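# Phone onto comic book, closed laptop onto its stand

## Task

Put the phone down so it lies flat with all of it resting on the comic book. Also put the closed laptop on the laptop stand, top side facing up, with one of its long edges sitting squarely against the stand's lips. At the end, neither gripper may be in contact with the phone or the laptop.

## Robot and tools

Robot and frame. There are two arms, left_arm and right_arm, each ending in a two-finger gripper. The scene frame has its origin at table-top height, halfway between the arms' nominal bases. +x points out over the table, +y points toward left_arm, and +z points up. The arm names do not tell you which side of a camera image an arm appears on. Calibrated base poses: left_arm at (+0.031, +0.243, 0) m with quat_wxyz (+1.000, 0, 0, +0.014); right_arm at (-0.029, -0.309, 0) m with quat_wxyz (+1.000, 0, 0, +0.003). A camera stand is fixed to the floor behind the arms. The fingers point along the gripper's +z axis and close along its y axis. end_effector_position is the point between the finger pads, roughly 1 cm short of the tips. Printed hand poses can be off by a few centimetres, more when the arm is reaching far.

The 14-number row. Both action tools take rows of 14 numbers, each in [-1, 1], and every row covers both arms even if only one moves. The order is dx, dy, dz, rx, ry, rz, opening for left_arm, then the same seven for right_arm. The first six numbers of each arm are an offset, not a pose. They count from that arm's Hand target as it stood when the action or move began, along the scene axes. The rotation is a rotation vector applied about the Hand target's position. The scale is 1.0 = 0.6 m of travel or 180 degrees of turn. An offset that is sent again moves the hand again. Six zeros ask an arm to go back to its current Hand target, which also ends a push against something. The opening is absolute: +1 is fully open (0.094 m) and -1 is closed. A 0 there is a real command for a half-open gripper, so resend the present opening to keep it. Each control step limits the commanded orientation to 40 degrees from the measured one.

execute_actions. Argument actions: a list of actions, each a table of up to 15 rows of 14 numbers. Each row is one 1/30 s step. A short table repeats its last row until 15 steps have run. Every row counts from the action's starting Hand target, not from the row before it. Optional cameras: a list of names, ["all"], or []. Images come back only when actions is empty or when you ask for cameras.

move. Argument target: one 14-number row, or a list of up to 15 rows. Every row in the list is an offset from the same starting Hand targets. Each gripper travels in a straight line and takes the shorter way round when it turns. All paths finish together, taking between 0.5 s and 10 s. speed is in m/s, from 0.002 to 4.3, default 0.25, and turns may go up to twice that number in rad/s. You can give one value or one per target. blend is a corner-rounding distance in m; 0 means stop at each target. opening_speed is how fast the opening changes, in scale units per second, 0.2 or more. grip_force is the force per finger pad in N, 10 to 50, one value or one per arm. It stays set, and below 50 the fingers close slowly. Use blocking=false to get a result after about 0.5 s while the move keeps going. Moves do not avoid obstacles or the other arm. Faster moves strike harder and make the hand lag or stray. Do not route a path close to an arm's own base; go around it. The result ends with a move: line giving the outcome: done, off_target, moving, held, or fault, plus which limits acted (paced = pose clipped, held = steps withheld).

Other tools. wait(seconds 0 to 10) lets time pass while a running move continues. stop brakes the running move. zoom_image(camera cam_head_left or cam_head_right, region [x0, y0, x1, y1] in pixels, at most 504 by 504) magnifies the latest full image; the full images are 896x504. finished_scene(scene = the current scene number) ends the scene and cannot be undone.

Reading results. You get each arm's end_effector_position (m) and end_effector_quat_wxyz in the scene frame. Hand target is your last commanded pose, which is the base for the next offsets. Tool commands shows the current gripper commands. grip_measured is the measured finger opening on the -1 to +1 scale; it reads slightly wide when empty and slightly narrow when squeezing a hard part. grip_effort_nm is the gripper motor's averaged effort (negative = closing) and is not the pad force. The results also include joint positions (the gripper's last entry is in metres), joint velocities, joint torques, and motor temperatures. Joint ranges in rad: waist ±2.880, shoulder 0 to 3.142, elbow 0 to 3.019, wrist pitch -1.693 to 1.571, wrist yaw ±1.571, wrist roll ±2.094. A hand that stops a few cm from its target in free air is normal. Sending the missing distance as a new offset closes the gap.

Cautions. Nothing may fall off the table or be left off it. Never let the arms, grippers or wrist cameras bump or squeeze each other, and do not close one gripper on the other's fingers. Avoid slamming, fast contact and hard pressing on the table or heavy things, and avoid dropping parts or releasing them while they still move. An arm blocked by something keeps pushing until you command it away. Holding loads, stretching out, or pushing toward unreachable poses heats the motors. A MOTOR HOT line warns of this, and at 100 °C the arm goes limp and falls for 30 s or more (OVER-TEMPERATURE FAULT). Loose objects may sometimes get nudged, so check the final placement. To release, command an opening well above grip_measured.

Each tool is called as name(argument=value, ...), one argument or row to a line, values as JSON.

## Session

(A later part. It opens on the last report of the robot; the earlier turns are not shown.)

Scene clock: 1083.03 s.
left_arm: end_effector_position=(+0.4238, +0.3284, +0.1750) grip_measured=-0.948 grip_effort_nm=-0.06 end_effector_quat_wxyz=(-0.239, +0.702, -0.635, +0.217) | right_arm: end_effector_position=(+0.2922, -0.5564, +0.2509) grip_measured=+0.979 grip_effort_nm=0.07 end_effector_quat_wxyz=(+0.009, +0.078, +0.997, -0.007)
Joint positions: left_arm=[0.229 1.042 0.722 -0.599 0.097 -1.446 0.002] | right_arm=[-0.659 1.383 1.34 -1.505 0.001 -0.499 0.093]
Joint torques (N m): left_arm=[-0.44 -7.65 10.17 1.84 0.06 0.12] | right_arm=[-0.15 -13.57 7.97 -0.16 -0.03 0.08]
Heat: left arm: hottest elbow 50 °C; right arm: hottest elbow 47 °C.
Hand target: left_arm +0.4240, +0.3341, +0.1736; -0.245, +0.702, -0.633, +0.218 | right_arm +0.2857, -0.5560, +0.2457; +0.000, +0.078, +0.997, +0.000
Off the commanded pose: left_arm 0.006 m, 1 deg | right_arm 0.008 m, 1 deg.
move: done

move(
  target=[0.0577, 0.0067, -0.064, 0, 0, 0, -0.95, 0, 0, 0, 0, 0, 0, 0.98],
  speed=0.08,
  cameras=["cam_head_left", "cam_head_right"],
)

zoom_image(
  camera="cam_head_right",
  region=[190, 170, 370, 310],
)

zoom_image(
  camera="cam_head_left",
  region=[195, 180, 335, 210],
)

zoom_image(
  camera="cam_head_right",
  region=[225, 180, 355, 215],
)

Scene clock: 1091.07 s.
left_arm: end_effector_position=(+0.4568, +0.3378, +0.1387) grip_measured=-0.948 grip_effort_nm=-0.06 end_effector_quat_wxyz=(-0.242, +0.702, -0.634, +0.217) | right_arm: end_effector_position=(+0.2922, -0.5564, +0.2509) grip_measured=+0.979 grip_effort_nm=0.07 end_effector_quat_wxyz=(+0.009, +0.078, +0.997, -0.007)
Joint positions: left_arm=[0.229 1.192 0.722 -0.445 0.093 -1.446 0.002] | right_arm=[-0.659 1.383 1.34 -1.505 0.001 -0.499 0.093]
Joint torques (N m): left_arm=[-1.2 -9.47 9.44 2.32 -0.18 -0.02] | right_arm=[-0.09 -13.57 7.99 -0.18 -0.03 0.09]
Heat: left arm: hottest elbow 49 °C; right arm: hottest elbow 47 °C.
Hand target: left_arm +0.4587, +0.3381, +0.1353; -0.245, +0.701, -0.633, +0.218 | right_arm +0.2857, -0.5560, +0.2457; +0.000, +0.078, +0.997, +0.000
Off the commanded pose: left_arm 0.004 m, 0 deg | right_arm 0.008 m, 1 deg.
move: done

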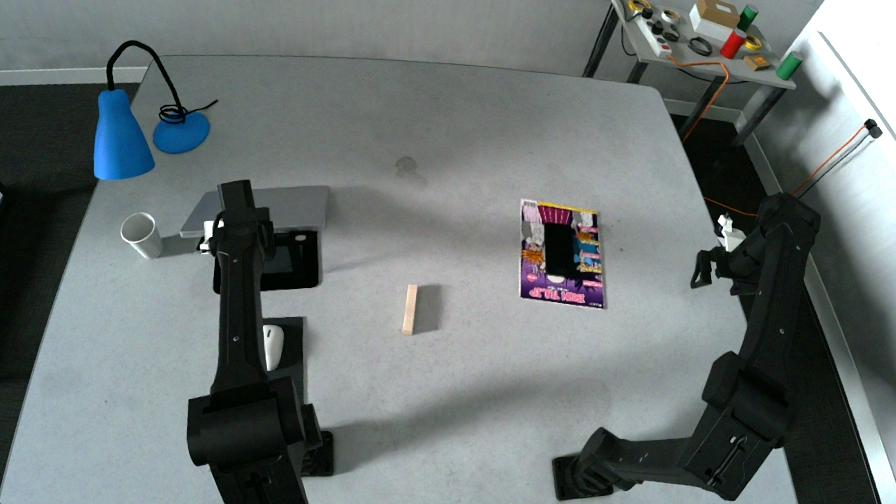

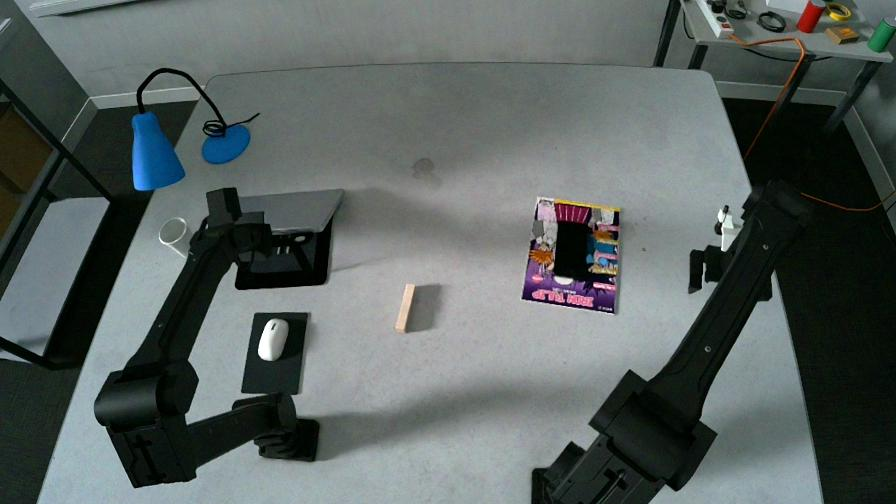

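Scaled by 2.800.

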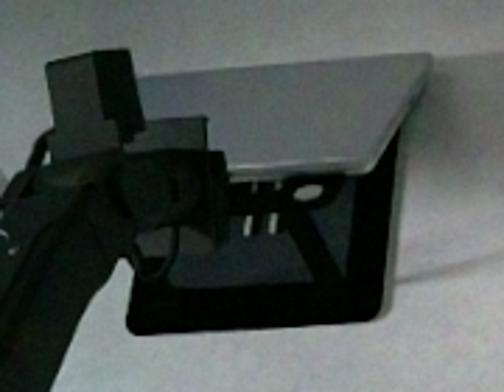

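Scaled by 3.600.

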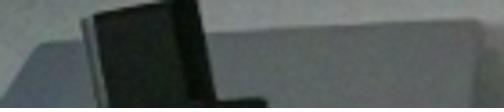

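Scaled by 3.877.

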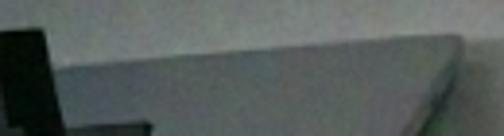

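zoom_image(
  camera="cam_head_left",
  region=[170, 170, 340, 260],
)

zoom_image(
  camera="cam_head_right",
  region=[200, 180, 360, 260],
)

Scaled by 2.965.

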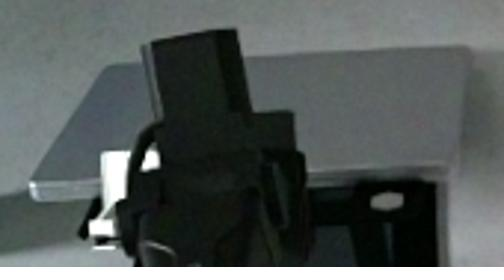

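Scaled by 3.150.

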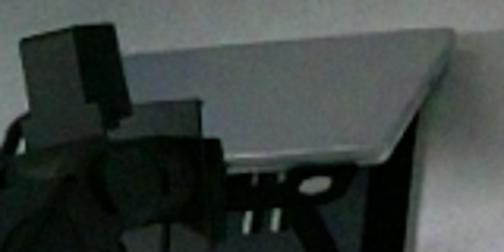

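execute_actions(
  actions=[],
  cameras=["all"],
)

zoom_image(
  camera="cam_head_left",
  region=[170, 175, 340, 245],
)

zoom_image(
  camera="cam_head_right",
  region=[280, 180, 360, 250],
)

zoom_image(
  camera="cam_head_left",
  region=[260, 175, 340, 245],
)

Scene clock: 1142.30 s.
left_arm: end_effector_position=(+0.4568, +0.3378, +0.1387) grip_measured=-0.948 grip_effort_nm=-0.06 end_effector_quat_wxyz=(-0.242, +0.702, -0.634, +0.217) | right_arm: end_effector_position=(+0.2922, -0.5564, +0.2509) grip_measured=+0.979 grip_effort_nm=0.07 end_effector_quat_wxyz=(+0.009, +0.078, +0.997, -0.007)
Joint positions: left_arm=[0.229 1.192 0.722 -0.445 0.093 -1.446 0.002] | right_arm=[-0.659 1.383 1.34 -1.505 0.001 -0.499 0.093]
Joint velocities: within noise
Joint torques (N m): left_arm=[-1.38 -8.7 9.54 1.96 -0.17 0.01] | right_arm=[-0.09 -13.57 7.99 -0.18 -0.02 0.08]
Motor temperatures (°C): left_arm=[22 28 45 24 27 23 27] | right_arm=[26 36 47 25 24 23 25]
Heat: left arm: hottest elbow 45 °C; right arm: hottest elbow 47 °C.
Hand target: left_arm +0.4587, +0.3381, +0.1353; -0.245, +0.701, -0.633, +0.218 | right_arm +0.2857, -0.5560, +0.2457; +0.000, +0.078, +0.997, +0.000
Tool commands: left_gripper/opening=-0.95 right_gripper/opening=+0.98
Off the commanded pose: left_arm 0.004 m, 0 deg | right_arm 0.008 m, 1 deg.

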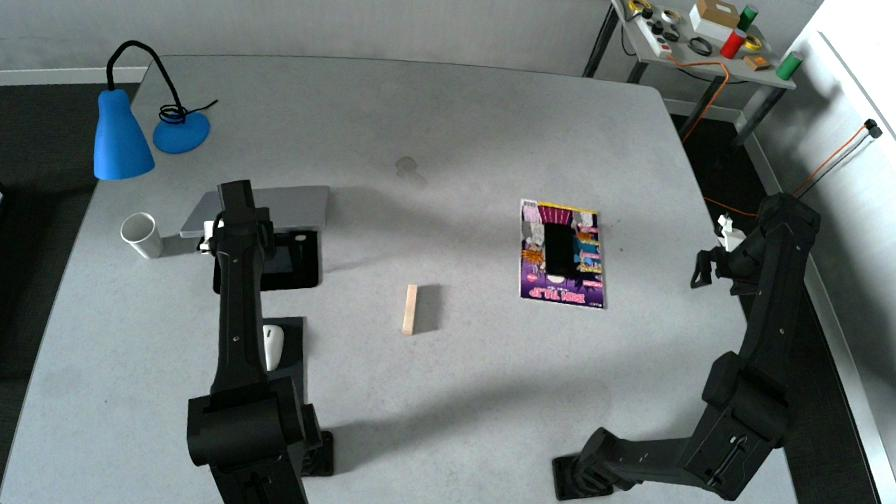

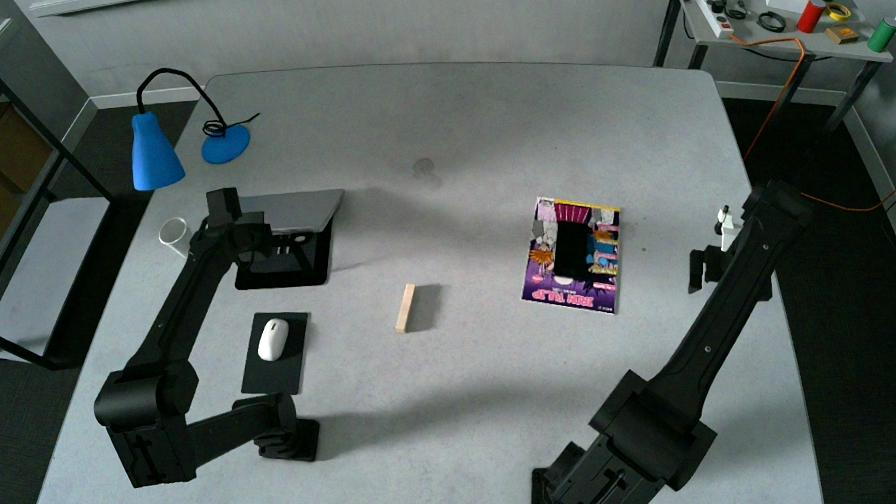

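Scaled by 2.965.

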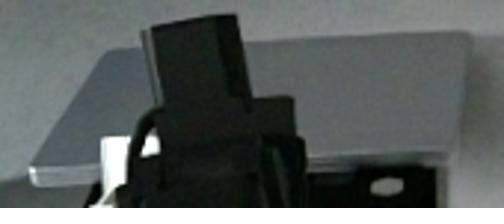

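Scaled by 6.300.

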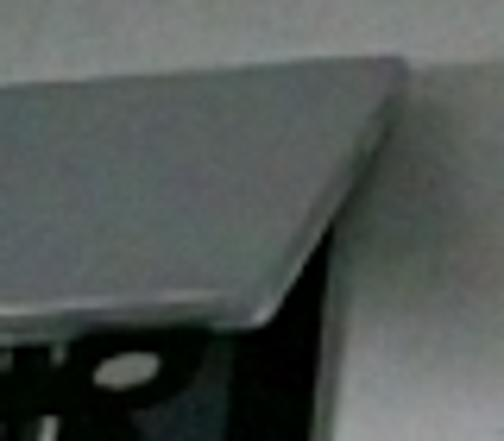

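Scaled by 6.300.

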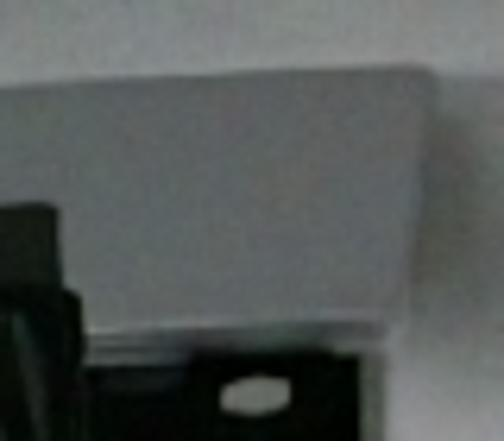

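zoom_image(
  camera="cam_head_right",
  region=[240, 182, 350, 204],
)

zoom_image(
  camera="cam_head_right",
  region=[296, 182, 350, 200],
)

zoom_image(
  camera="cam_head_left",
  region=[270, 178, 335, 198],
)

zoom_image(
  camera="cam_head_left",
  region=[195, 180, 225, 200],
)

Scaled by 4.582.

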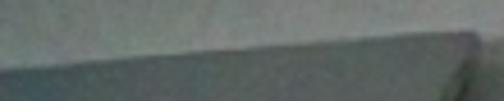

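Scaled by 9.333.

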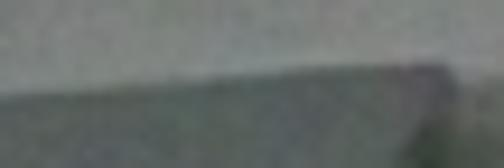

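Scaled by 7.754.

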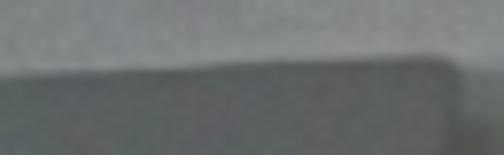

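Scaled by 16.800.

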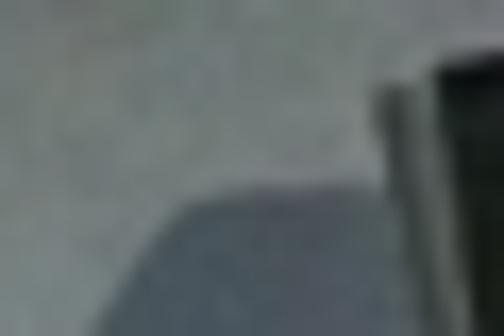

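move(
  target=[-0.0722, -0.0077, 0.0562, 0, 0, 0, -0.95, 0, 0, 0, 0, 0, 0, 0.98],
  speed=0.1,
  cameras=["cam_head_left", "cam_head_right"],
)

zoom_image(
  camera="cam_head_right",
  region=[240, 182, 350, 242],
)

zoom_image(
  camera="cam_head_left",
  region=[170, 175, 340, 245],
)

zoom_image(
  camera="cam_head_right",
  region=[240, 182, 350, 204],
)

zoom_image(
  camera="cam_head_left",
  region=[270, 178, 335, 198],
)

Scene clock: 1280.03 s.
left_arm: end_effector_position=(+0.4219, +0.3296, +0.1708) grip_measured=-0.948 grip_effort_nm=-0.06 end_effector_quat_wxyz=(-0.246, +0.700, -0.633, +0.221) | right_arm: end_effector_position=(+0.2922, -0.5564, +0.2509) grip_measured=+0.979 grip_effort_nm=0.07 end_effector_quat_wxyz=(+0.009, +0.078, +0.997, -0.007)
Joint positions: left_arm=[0.235 1.034 0.699 -0.568 0.1 -1.442 0.002] | right_arm=[-0.659 1.383 1.34 -1.505 0.001 -0.499 0.093]
Joint torques (N m): left_arm=[-0.91 -8.18 9.72 1.13 0.13 0.15] | right_arm=[-0.03 -13.63 7.98 -0.17 -0.02 0.08]
Heat: left arm: hottest elbow 42 °C; right arm: hottest elbow 46 °C.
Hand target: left_arm +0.4154, +0.3335, +0.1689; -0.245, +0.702, -0.633, +0.218 | right_arm +0.2857, -0.5560, +0.2457; +0.000, +0.078, +0.997, +0.000
Off the commanded pose: left_arm 0.008 m, 0 deg | right_arm 0.008 m, 1 deg.
move: done

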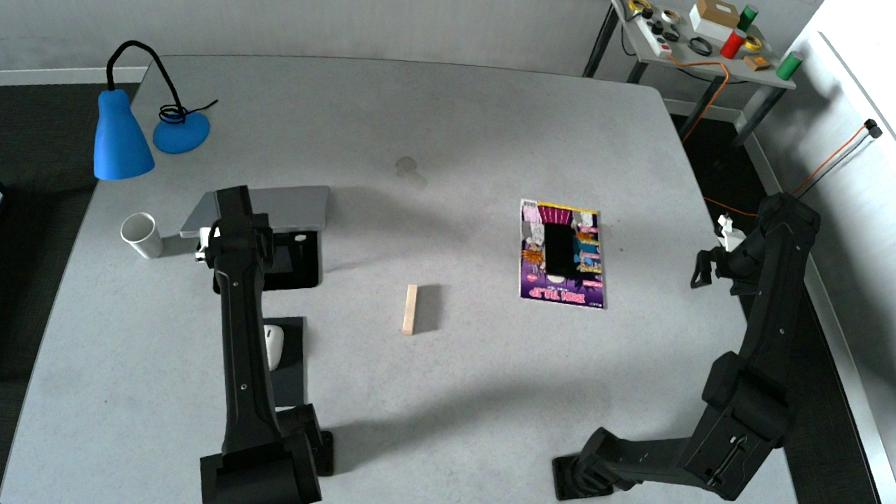

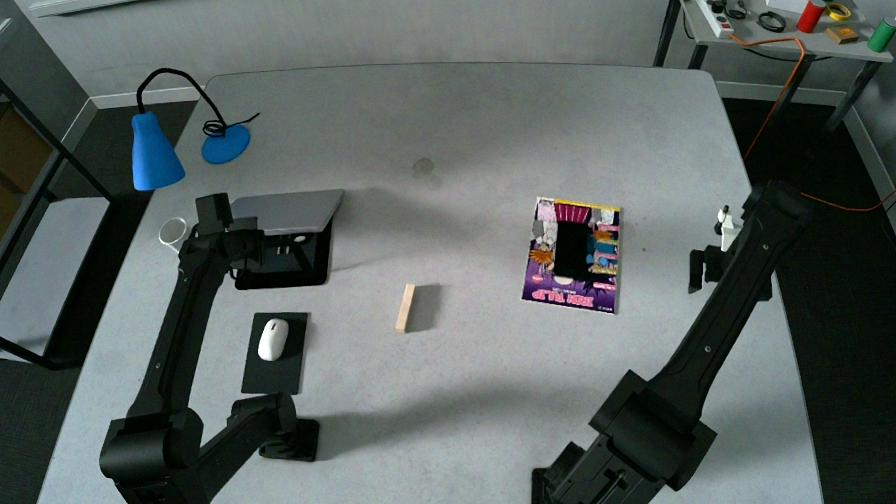

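Scaled by 4.582.

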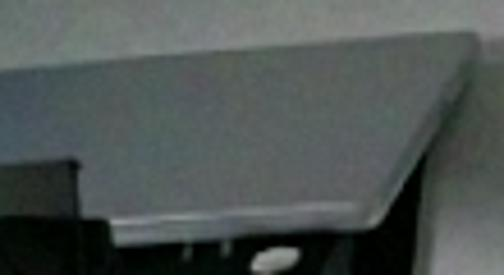

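Scaled by 2.965.

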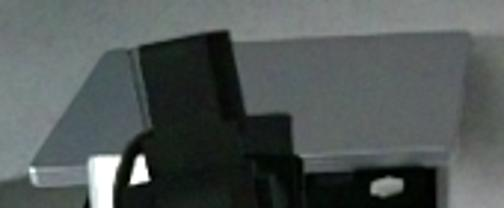

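Scaled by 4.582.

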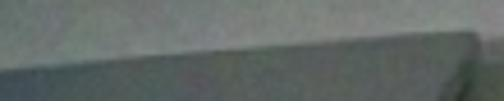

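Scaled by 7.754.

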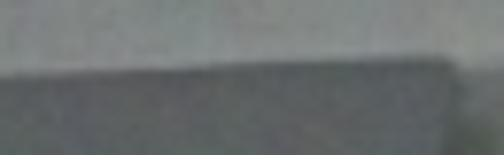

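move(
  target=[0.0577, -0.05, 0.0367, 0, 0, 0, -0.95, 0, 0, 0, 0, 0, 0, 0.98],
  speed=0.1,
)

Scene clock: 1300.70 s.
left_arm: end_effector_position=(+0.4257, +0.3046, +0.1599) grip_measured=-0.948 grip_effort_nm=-0.06 end_effector_quat_wxyz=(-0.227, +0.709, -0.637, +0.201) | right_arm: end_effector_position=(+0.2922, -0.5564, +0.2509) grip_measured=+0.979 grip_effort_nm=0.07 end_effector_quat_wxyz=(+0.009, +0.078, +0.997, -0.007)
Joint positions: left_arm=[0.142 1.067 0.713 -0.601 0.033 -1.517 0.002] | right_arm=[-0.659 1.383 1.34 -1.505 0.001 -0.499 0.093]
Joint torques (N m): left_arm=[-2.49 -7.24 17.11 0.95 -0.21 -0.07] | right_arm=[-0.09 -13.51 7.99 -0.18 -0.02 0.09]
Heat: left arm: hottest elbow 42 °C; right arm: hottest elbow 46 °C.
Hand target: left_arm +0.4500, +0.3035, +0.1912; -0.245, +0.702, -0.632, +0.218 | right_arm +0.2857, -0.5560, +0.2457; +0.000, +0.078, +0.997, +0.000
Off the commanded pose: left_arm 0.039 m, 3 deg | right_arm 0.008 m, 1 deg.
move: off_target (left_arm)

move(
  target=[0.0433, 0.0038, -0.0208, 0.0035, -0.0332, 0, -0.95, 0, 0, 0, 0, 0, 0, 0.98],
  speed=0.06,
  cameras=["cam_head_left", "cam_head_right"],
)

zoom_image(
  camera="cam_head_right",
  region=[240, 182, 350, 242],
)

zoom_image(
  camera="cam_head_left",
  region=[170, 175, 340, 245],
)

Scene clock: 1322.10 s.
left_arm: end_effector_position=(+0.4611, +0.3096, +0.1652) grip_measured=-0.948 grip_effort_nm=-0.06 end_effector_quat_wxyz=(-0.271, +0.695, -0.623, +0.237) | right_arm: end_effector_position=(+0.2922, -0.5564, +0.2509) grip_measured=+0.979 grip_effort_nm=0.07 end_effector_quat_wxyz=(+0.009, +0.078, +0.997, -0.007)
Joint positions: left_arm=[0.14 1.122 0.713 -0.425 0.033 -1.524 0.002] | right_arm=[-0.659 1.383 1.34 -1.505 0.001 -0.499 0.093]
Joint torques (N m): left_arm=[-3.31 -8.23 13.14 2.09 -0.15 -0.01] | right_arm=[-0.15 -13.51 7.98 -0.14 -0.03 0.09]
Heat: left arm: hottest elbow 48 °C; right arm: hottest elbow 46 °C.
Hand target: left_arm +0.4760, +0.3059, +0.1786; -0.282, +0.688, -0.620, +0.251 | right_arm +0.2857, -0.5560, +0.2457; +0.000, +0.078, +0.997, +0.000
Off the commanded pose: left_arm 0.020 m, 2 deg | right_arm 0.008 m, 1 deg.
move: off_target (left_arm)

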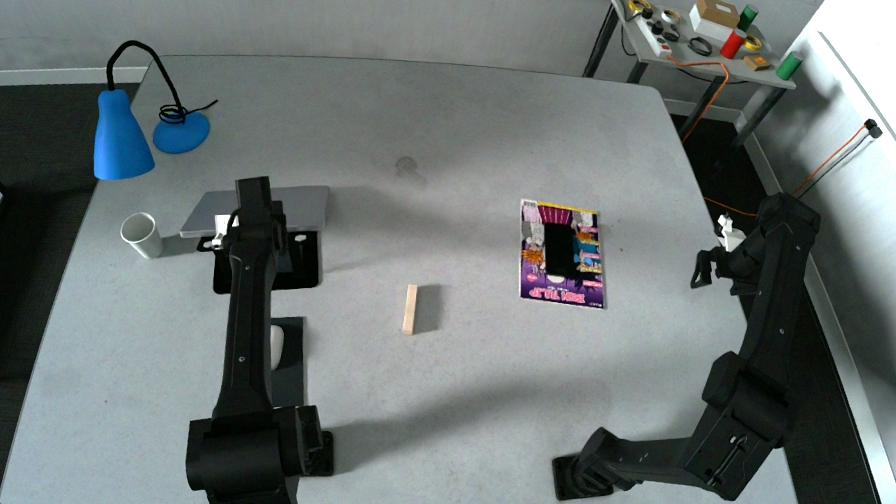

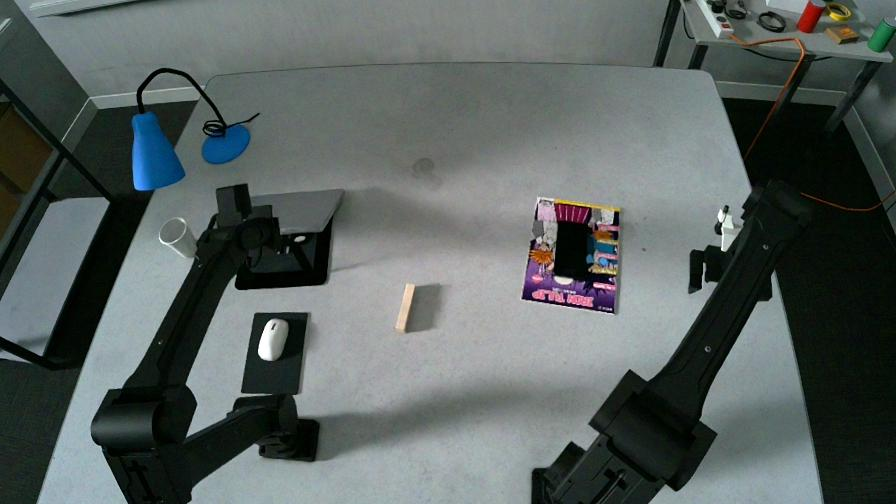

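Scaled by 4.582.

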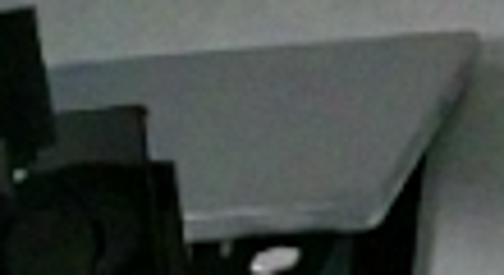

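Scaled by 2.965.

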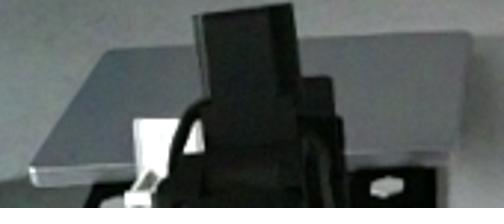

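move(
  target=[-0.0415, 0, 0.0483, -0.0018, 0.0171, 0, -0.95, 0, 0, 0, 0, 0, 0, 0.98],
  speed=0.08,
)

Scene clock: 1361.00 s.
left_arm: end_effector_position=(+0.4289, +0.3040, +0.1655) grip_measured=-0.948 grip_effort_nm=-0.06 end_effector_quat_wxyz=(-0.235, +0.707, -0.633, +0.210) | right_arm: end_effector_position=(+0.2922, -0.5564, +0.2509) grip_measured=+0.979 grip_effort_nm=0.07 end_effector_quat_wxyz=(+0.009, +0.078, +0.997, -0.007)
Joint positions: left_arm=[0.14 1.058 0.713 -0.584 0.033 -1.524 0.002] | right_arm=[-0.659 1.383 1.34 -1.505 0.001 -0.499 0.093]
Joint torques (N m): left_arm=[-2.02 -8.41 17.24 0.73 0.02 0.04] | right_arm=[-0.15 -13.45 7.99 -0.18 -0.02 0.08]
Heat: left arm: hottest elbow 48 °C; right arm: hottest elbow 46 °C.
Hand target: left_arm +0.4511, +0.3058, +0.2077; -0.263, +0.695, -0.627, +0.234 | right_arm +0.2857, -0.5560, +0.2457; +0.000, +0.078, +0.997, +0.000
Off the commanded pose: left_arm 0.048 m, 5 deg | right_arm 0.008 m, 1 deg.
move: off_target (left_arm)

move(
  target=[0.0652, 0.0075, -0.0512, 0.0006, -0.0057, 0, -0.95, 0, 0, 0, 0, 0, 0, 0.98],
  speed=0.05,
  cameras=["cam_head_left", "cam_head_right"],
)

zoom_image(
  camera="cam_head_right",
  region=[240, 182, 350, 242],
)

zoom_image(
  camera="cam_head_left",
  region=[170, 175, 340, 245],
)

zoom_image(
  camera="cam_head_right",
  region=[240, 182, 350, 204],
)

zoom_image(
  camera="cam_head_left",
  region=[270, 178, 335, 198],
)

Scene clock: 1370.60 s.
left_arm: end_effector_position=(+0.4583, +0.3090, +0.1436) grip_measured=-0.948 grip_effort_nm=-0.06 end_effector_quat_wxyz=(-0.242, +0.705, -0.631, +0.215) | right_arm: end_effector_position=(+0.2922, -0.5564, +0.2509) grip_measured=+0.979 grip_effort_nm=0.07 end_effector_quat_wxyz=(+0.009, +0.078, +0.997, -0.007)
Joint positions: left_arm=[0.14 1.171 0.721 -0.462 0.033 -1.524 0.002] | right_arm=[-0.659 1.383 1.34 -1.505 0.001 -0.499 0.093]
Joint torques (N m): left_arm=[-1.44 -7.59 16.84 2.11 -0.06 0] | right_arm=[-0.09 -13.57 7.97 -0.17 -0.02 0.08]
Motor temperatures (°C): left_arm=[22 27 50 24 26 23 27] | right_arm=[26 36 46 25 24 23 25]
Heat: left arm: hottest elbow 50 °C; right arm: hottest elbow 46 °C.
Hand target: left_arm +0.4901, +0.3103, +0.1768; -0.269, +0.693, -0.625, +0.240 | right_arm +0.2857, -0.5560, +0.2457; +0.000, +0.078, +0.997, +0.000
Off the commanded pose: left_arm 0.046 m, 5 deg | right_arm 0.008 m, 1 deg.
move: off_target (left_arm)

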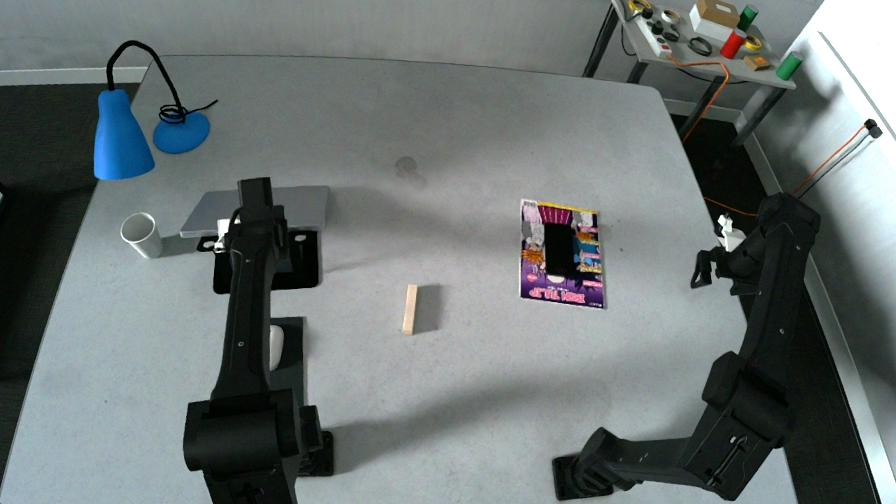

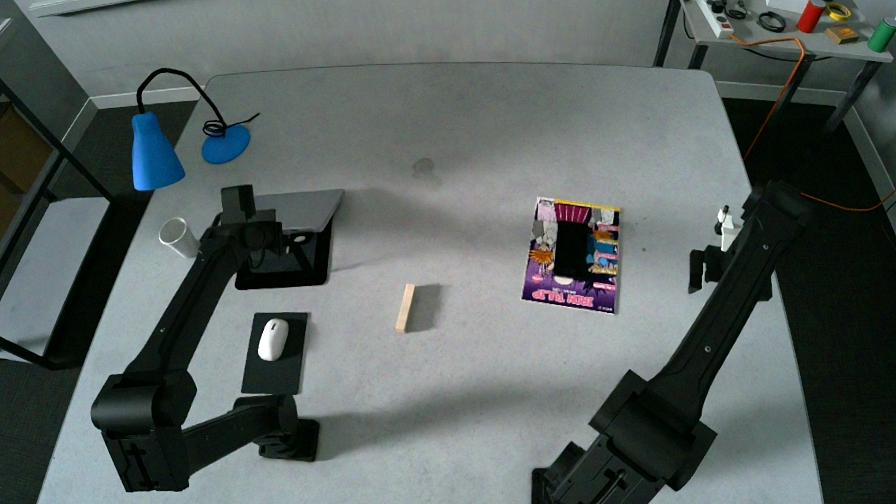

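Scaled by 4.582.

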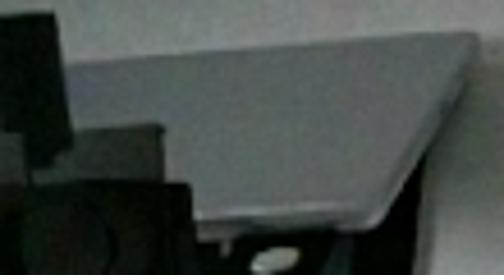

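Scaled by 2.965.

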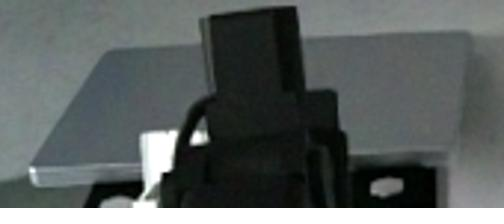

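Scaled by 4.582.

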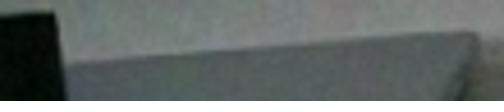

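Scaled by 7.754.

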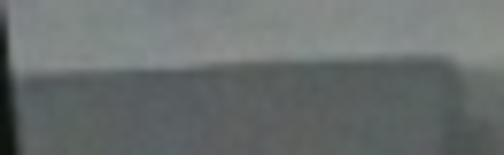

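move(
  target=[
    [0.0042, 0.0005, 0.0083, 0, 0, 0, -0.95, 0, 0, 0, 0, 0, 0, 0.98],
    [0.0225, 0.002, -0.0017, 0, 0, 0, -0.95, 0, 0, 0, 0, 0, 0, 0.98],
  ],
  speed=0.05,
  blend=[0.002, 0],
  cameras=["cam_head_left", "cam_head_right"],
)

zoom_image(
  camera="cam_head_right",
  region=[240, 182, 350, 242],
)

zoom_image(
  camera="cam_head_left",
  region=[170, 175, 340, 245],
)

zoom_image(
  camera="cam_head_right",
  region=[240, 182, 350, 204],
)

zoom_image(
  camera="cam_head_left",
  region=[270, 178, 335, 198],
)

Scene clock: 1388.43 s.
left_arm: end_effector_position=(+0.4731, +0.3115, +0.1448) grip_measured=-0.948 grip_effort_nm=-0.06 end_effector_quat_wxyz=(-0.244, +0.704, -0.631, +0.217) | right_arm: end_effector_position=(+0.2922, -0.5564, +0.2509) grip_measured=+0.979 grip_effort_nm=0.07 end_effector_quat_wxyz=(+0.009, +0.078, +0.997, -0.007)
Joint positions: left_arm=[0.14 1.211 0.753 -0.449 0.033 -1.524 0.002] | right_arm=[-0.659 1.383 1.34 -1.505 0.001 -0.499 0.093]
Joint torques (N m): left_arm=[-1.79 -8.41 16.59 1.99 -0.09 -0.01] | right_arm=[-0.03 -13.57 7.97 -0.2 -0.02 0.08]
Heat: left arm: hottest elbow 48 °C; right arm: hottest elbow 46 °C.
Hand target: left_arm +0.5037, +0.3115, +0.1758; -0.269, +0.693, -0.625, +0.240 | right_arm +0.2857, -0.5560, +0.2457; +0.000, +0.078, +0.997, +0.000
Off the commanded pose: left_arm 0.043 m, 4 deg | right_arm 0.008 m, 1 deg.
move: off_target (left_arm)

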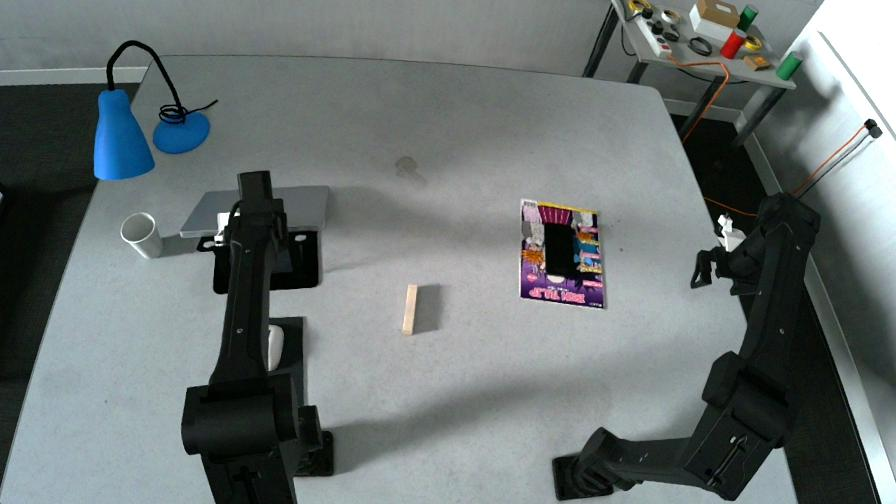

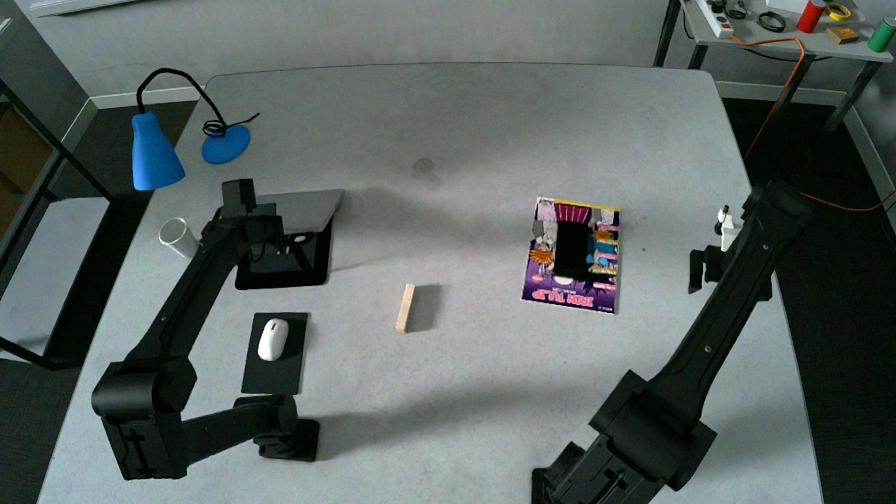

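Scaled by 4.582.

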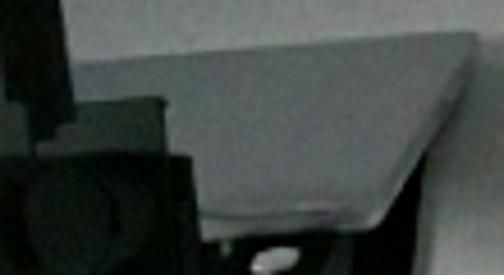

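Scaled by 2.965.

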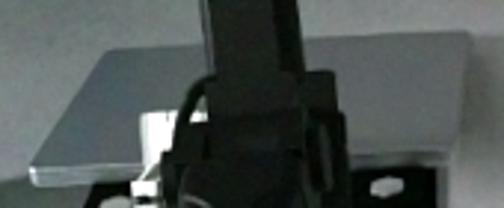

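Scaled by 4.582.

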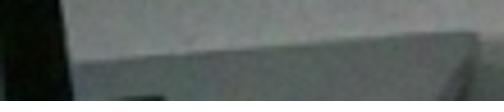

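Scaled by 7.754.

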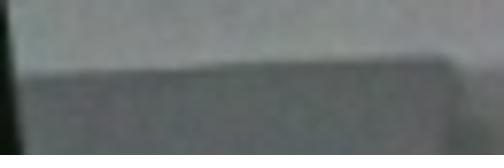

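move(
  target=[-0.1325, -0.0175, -0.0018, -0.0026, 0.0249, 0, -0.95, 0, 0, 0, 0, 0, 0, 0.98],
  speed=0.1,
  cameras=["cam_head_left", "cam_head_right"],
)

zoom_image(
  camera="cam_head_right",
  region=[240, 182, 350, 242],
)

zoom_image(
  camera="cam_head_left",
  region=[170, 175, 340, 245],
)

Scene clock: 1428.50 s.
left_arm: end_effector_position=(+0.4289, +0.3040, +0.1741) grip_measured=-0.948 grip_effort_nm=-0.06 end_effector_quat_wxyz=(-0.242, +0.705, -0.631, +0.215) | right_arm: end_effector_position=(+0.2922, -0.5564, +0.2509) grip_measured=+0.979 grip_effort_nm=0.07 end_effector_quat_wxyz=(+0.009, +0.078, +0.997, -0.007)
Joint positions: left_arm=[0.14 1.041 0.717 -0.589 0.033 -1.524 0.002] | right_arm=[-0.659 1.383 1.34 -1.505 0.001 -0.499 0.093]
Joint torques (N m): left_arm=[-2.08 -8.47 9.85 1.02 -0.11 0.05] | right_arm=[-0.09 -13.51 7.97 -0.17 -0.02 0.09]
Heat: left arm: hottest elbow 51 °C; right arm: hottest elbow 46 °C.
Hand target: left_arm +0.4242, +0.3010, +0.1747; -0.242, +0.703, -0.634, +0.215 | right_arm +0.2857, -0.5560, +0.2457; +0.000, +0.078, +0.997, +0.000
Off the commanded pose: left_arm 0.006 m, 0 deg | right_arm 0.008 m, 1 deg.
move: done

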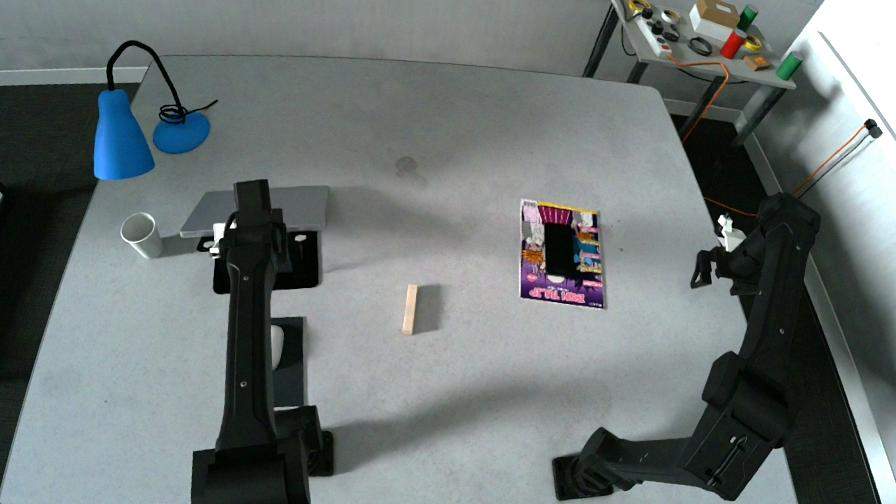

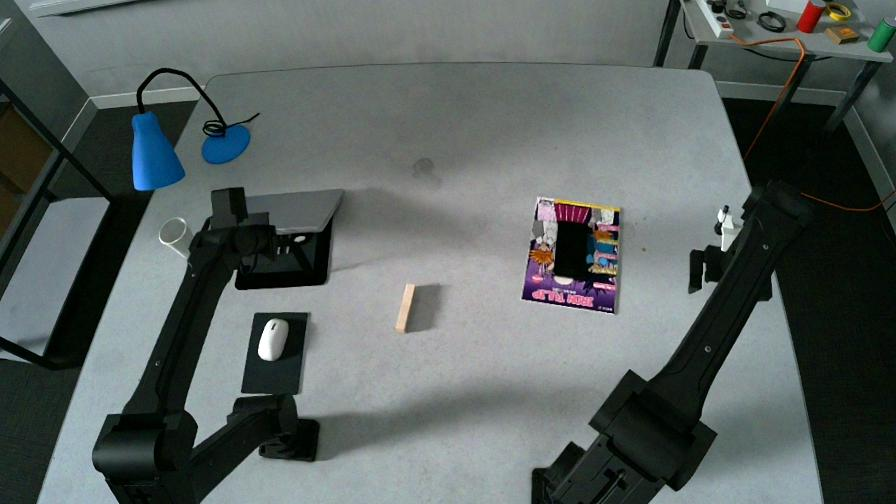

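Scaled by 4.582.

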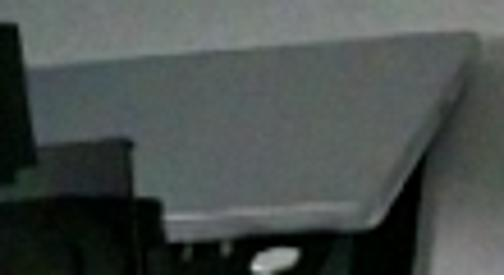

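Scaled by 2.965.

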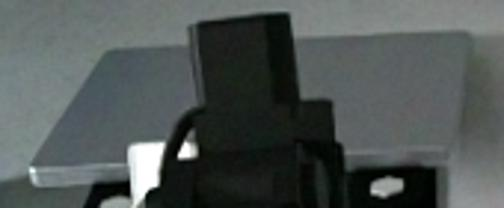

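move(
  target=[0.073, 0.0083, -0.0843, -0.0003, 0.0028, 0, -0.95, 0, 0, 0, 0, 0, 0, 0.98],
  speed=0.06,
  cameras=["cam_head_left", "cam_head_right"],
)

zoom_image(
  camera="cam_head_right",
  region=[240, 182, 350, 242],
)

zoom_image(
  camera="cam_head_left",
  region=[170, 175, 340, 245],
)

zoom_image(
  camera="cam_head_right",
  region=[240, 182, 350, 204],
)

zoom_image(
  camera="cam_head_left",
  region=[270, 178, 335, 198],
)

Scene clock: 1442.67 s.
left_arm: end_effector_position=(+0.4590, +0.3093, +0.1372) grip_measured=-0.948 grip_effort_nm=-0.05 end_effector_quat_wxyz=(-0.240, +0.706, -0.632, +0.212) | right_arm: end_effector_position=(+0.2922, -0.5564, +0.2509) grip_measured=+0.979 grip_effort_nm=0.07 end_effector_quat_wxyz=(+0.009, +0.078, +0.997, -0.007)
Joint positions: left_arm=[0.139 1.186 0.717 -0.453 0.031 -1.524 0.002] | right_arm=[-0.659 1.383 1.34 -1.505 0.001 -0.499 0.093]
Joint torques (N m): left_arm=[-2.32 -6.3 9.55 2.76 -0.17 -0.05] | right_arm=[-0.09 -13.51 7.99 -0.17 -0.02 0.09]
Heat: left arm: hottest elbow 49 °C; right arm: hottest elbow 46 °C.
Hand target: left_arm +0.4679, +0.3060, +0.1241; -0.239, +0.704, -0.635, +0.212 | right_arm +0.2857, -0.5560, +0.2457; +0.000, +0.078, +0.997, +0.000
Off the commanded pose: left_arm 0.016 m, 0 deg | right_arm 0.008 m, 1 deg.
move: off_target (left_arm)

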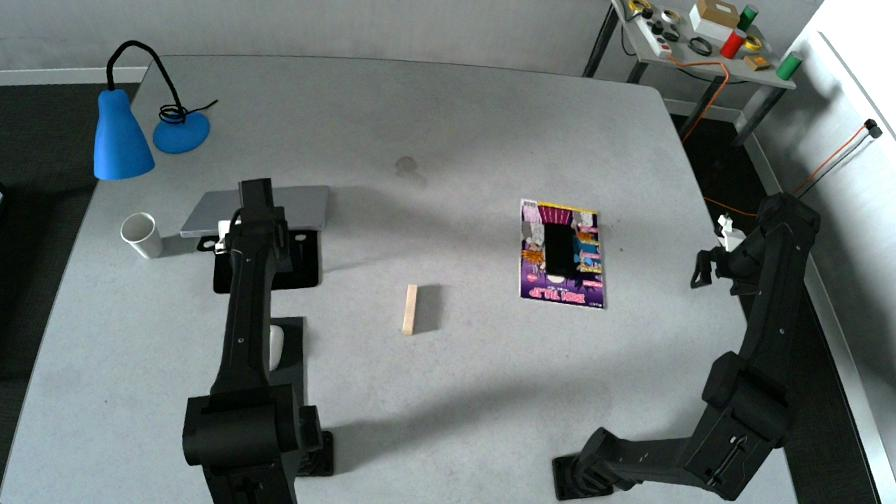

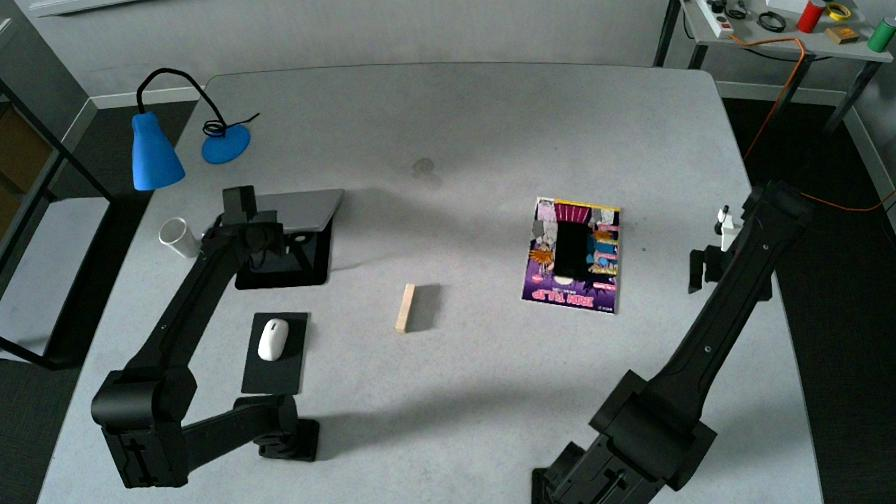

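Scaled by 4.582.

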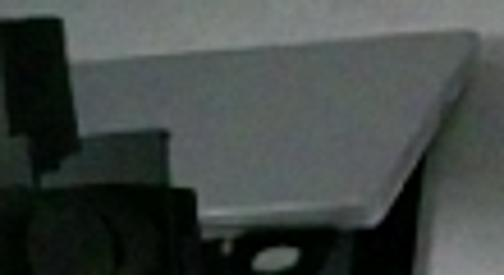

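Scaled by 2.965.

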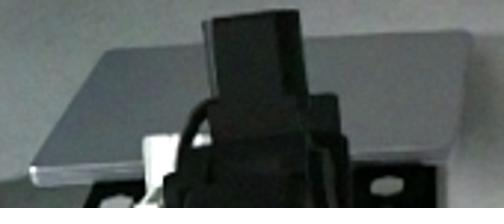

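Scaled by 4.582.

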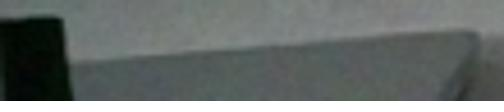

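Scaled by 7.754.

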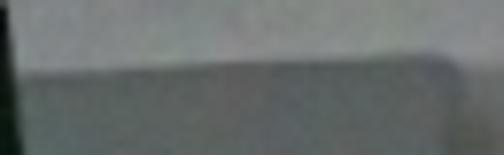

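move(
  target=[0.0061, 0.0009, -0.0132, -0.0004, 0.0035, 0, -0.95, 0, 0, 0, 0, 0, 0, 0.98],
  speed=0.05,
  cameras=["cam_head_left", "cam_head_right"],
)

zoom_image(
  camera="cam_head_right",
  region=[240, 182, 350, 242],
)

zoom_image(
  camera="cam_head_right",
  region=[240, 182, 350, 204],
)

zoom_image(
  camera="cam_head_left",
  region=[170, 175, 340, 245],
)

Scene clock: 1463.73 s.
left_arm: end_effector_position=(+0.4617, +0.3070, +0.1349) grip_measured=-0.949 grip_effort_nm=-0.05 end_effector_quat_wxyz=(-0.239, +0.704, -0.634, +0.213) | right_arm: end_effector_position=(+0.2922, -0.5564, +0.2509) grip_measured=+0.979 grip_effort_nm=0.07 end_effector_quat_wxyz=(+0.009, +0.078, +0.997, -0.007)
Joint positions: left_arm=[0.133 1.195 0.717 -0.441 0.032 -1.524 0.002] | right_arm=[-0.659 1.383 1.34 -1.505 0.001 -0.499 0.093]
Joint torques (N m): left_arm=[-2.2 -4.31 9.94 3.18 -0.35 0.02] | right_arm=[-0.03 -13.51 7.99 -0.17 -0.03 0.09]
Heat: left arm: hottest elbow 47 °C; right arm: hottest elbow 46 °C.
Hand target: left_arm +0.4716, +0.3066, +0.1161; -0.235, +0.705, -0.636, +0.209 | right_arm +0.2857, -0.5560, +0.2457; +0.000, +0.078, +0.997, +0.000
Off the commanded pose: left_arm 0.021 m, 1 deg | right_arm 0.008 m, 1 deg.
move: off_target (left_arm)

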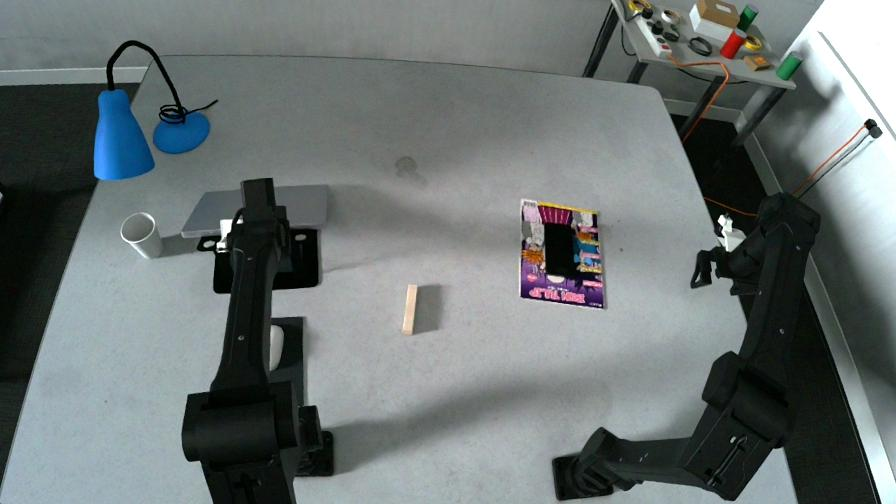

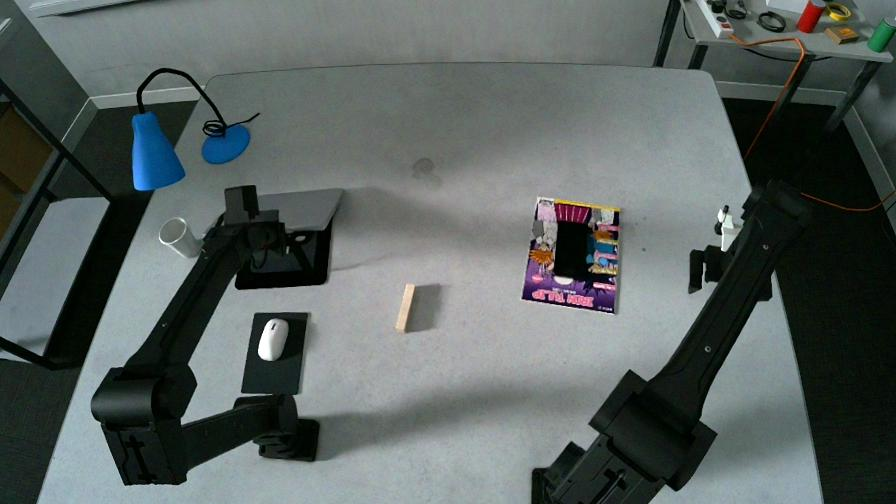

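Scaled by 4.582.

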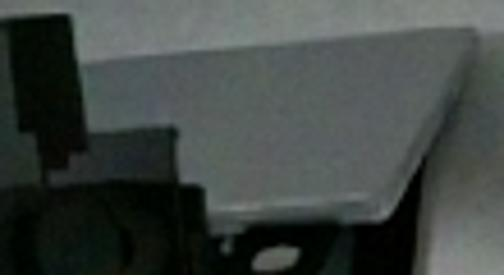

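Scaled by 4.582.

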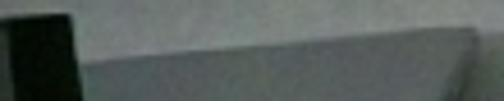

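Scaled by 2.965.

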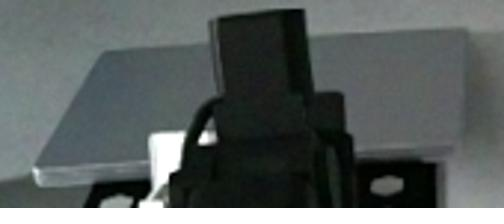

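zoom_image(
  camera="cam_head_right",
  region=[256, 184, 350, 204],
)

zoom_image(
  camera="cam_head_left",
  region=[270, 178, 335, 198],
)

zoom_image(
  camera="cam_head_left",
  region=[195, 180, 250, 202],
)

Scaled by 5.362.

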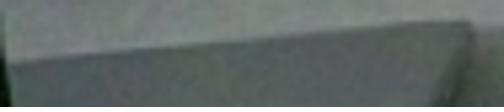

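Scaled by 7.754.

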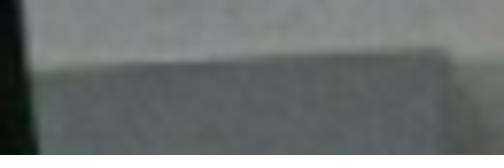

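Scaled by 9.164.

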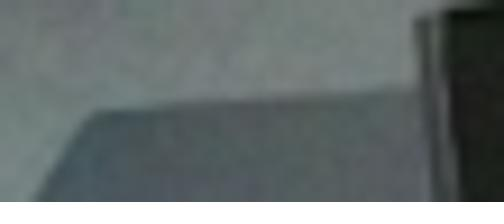

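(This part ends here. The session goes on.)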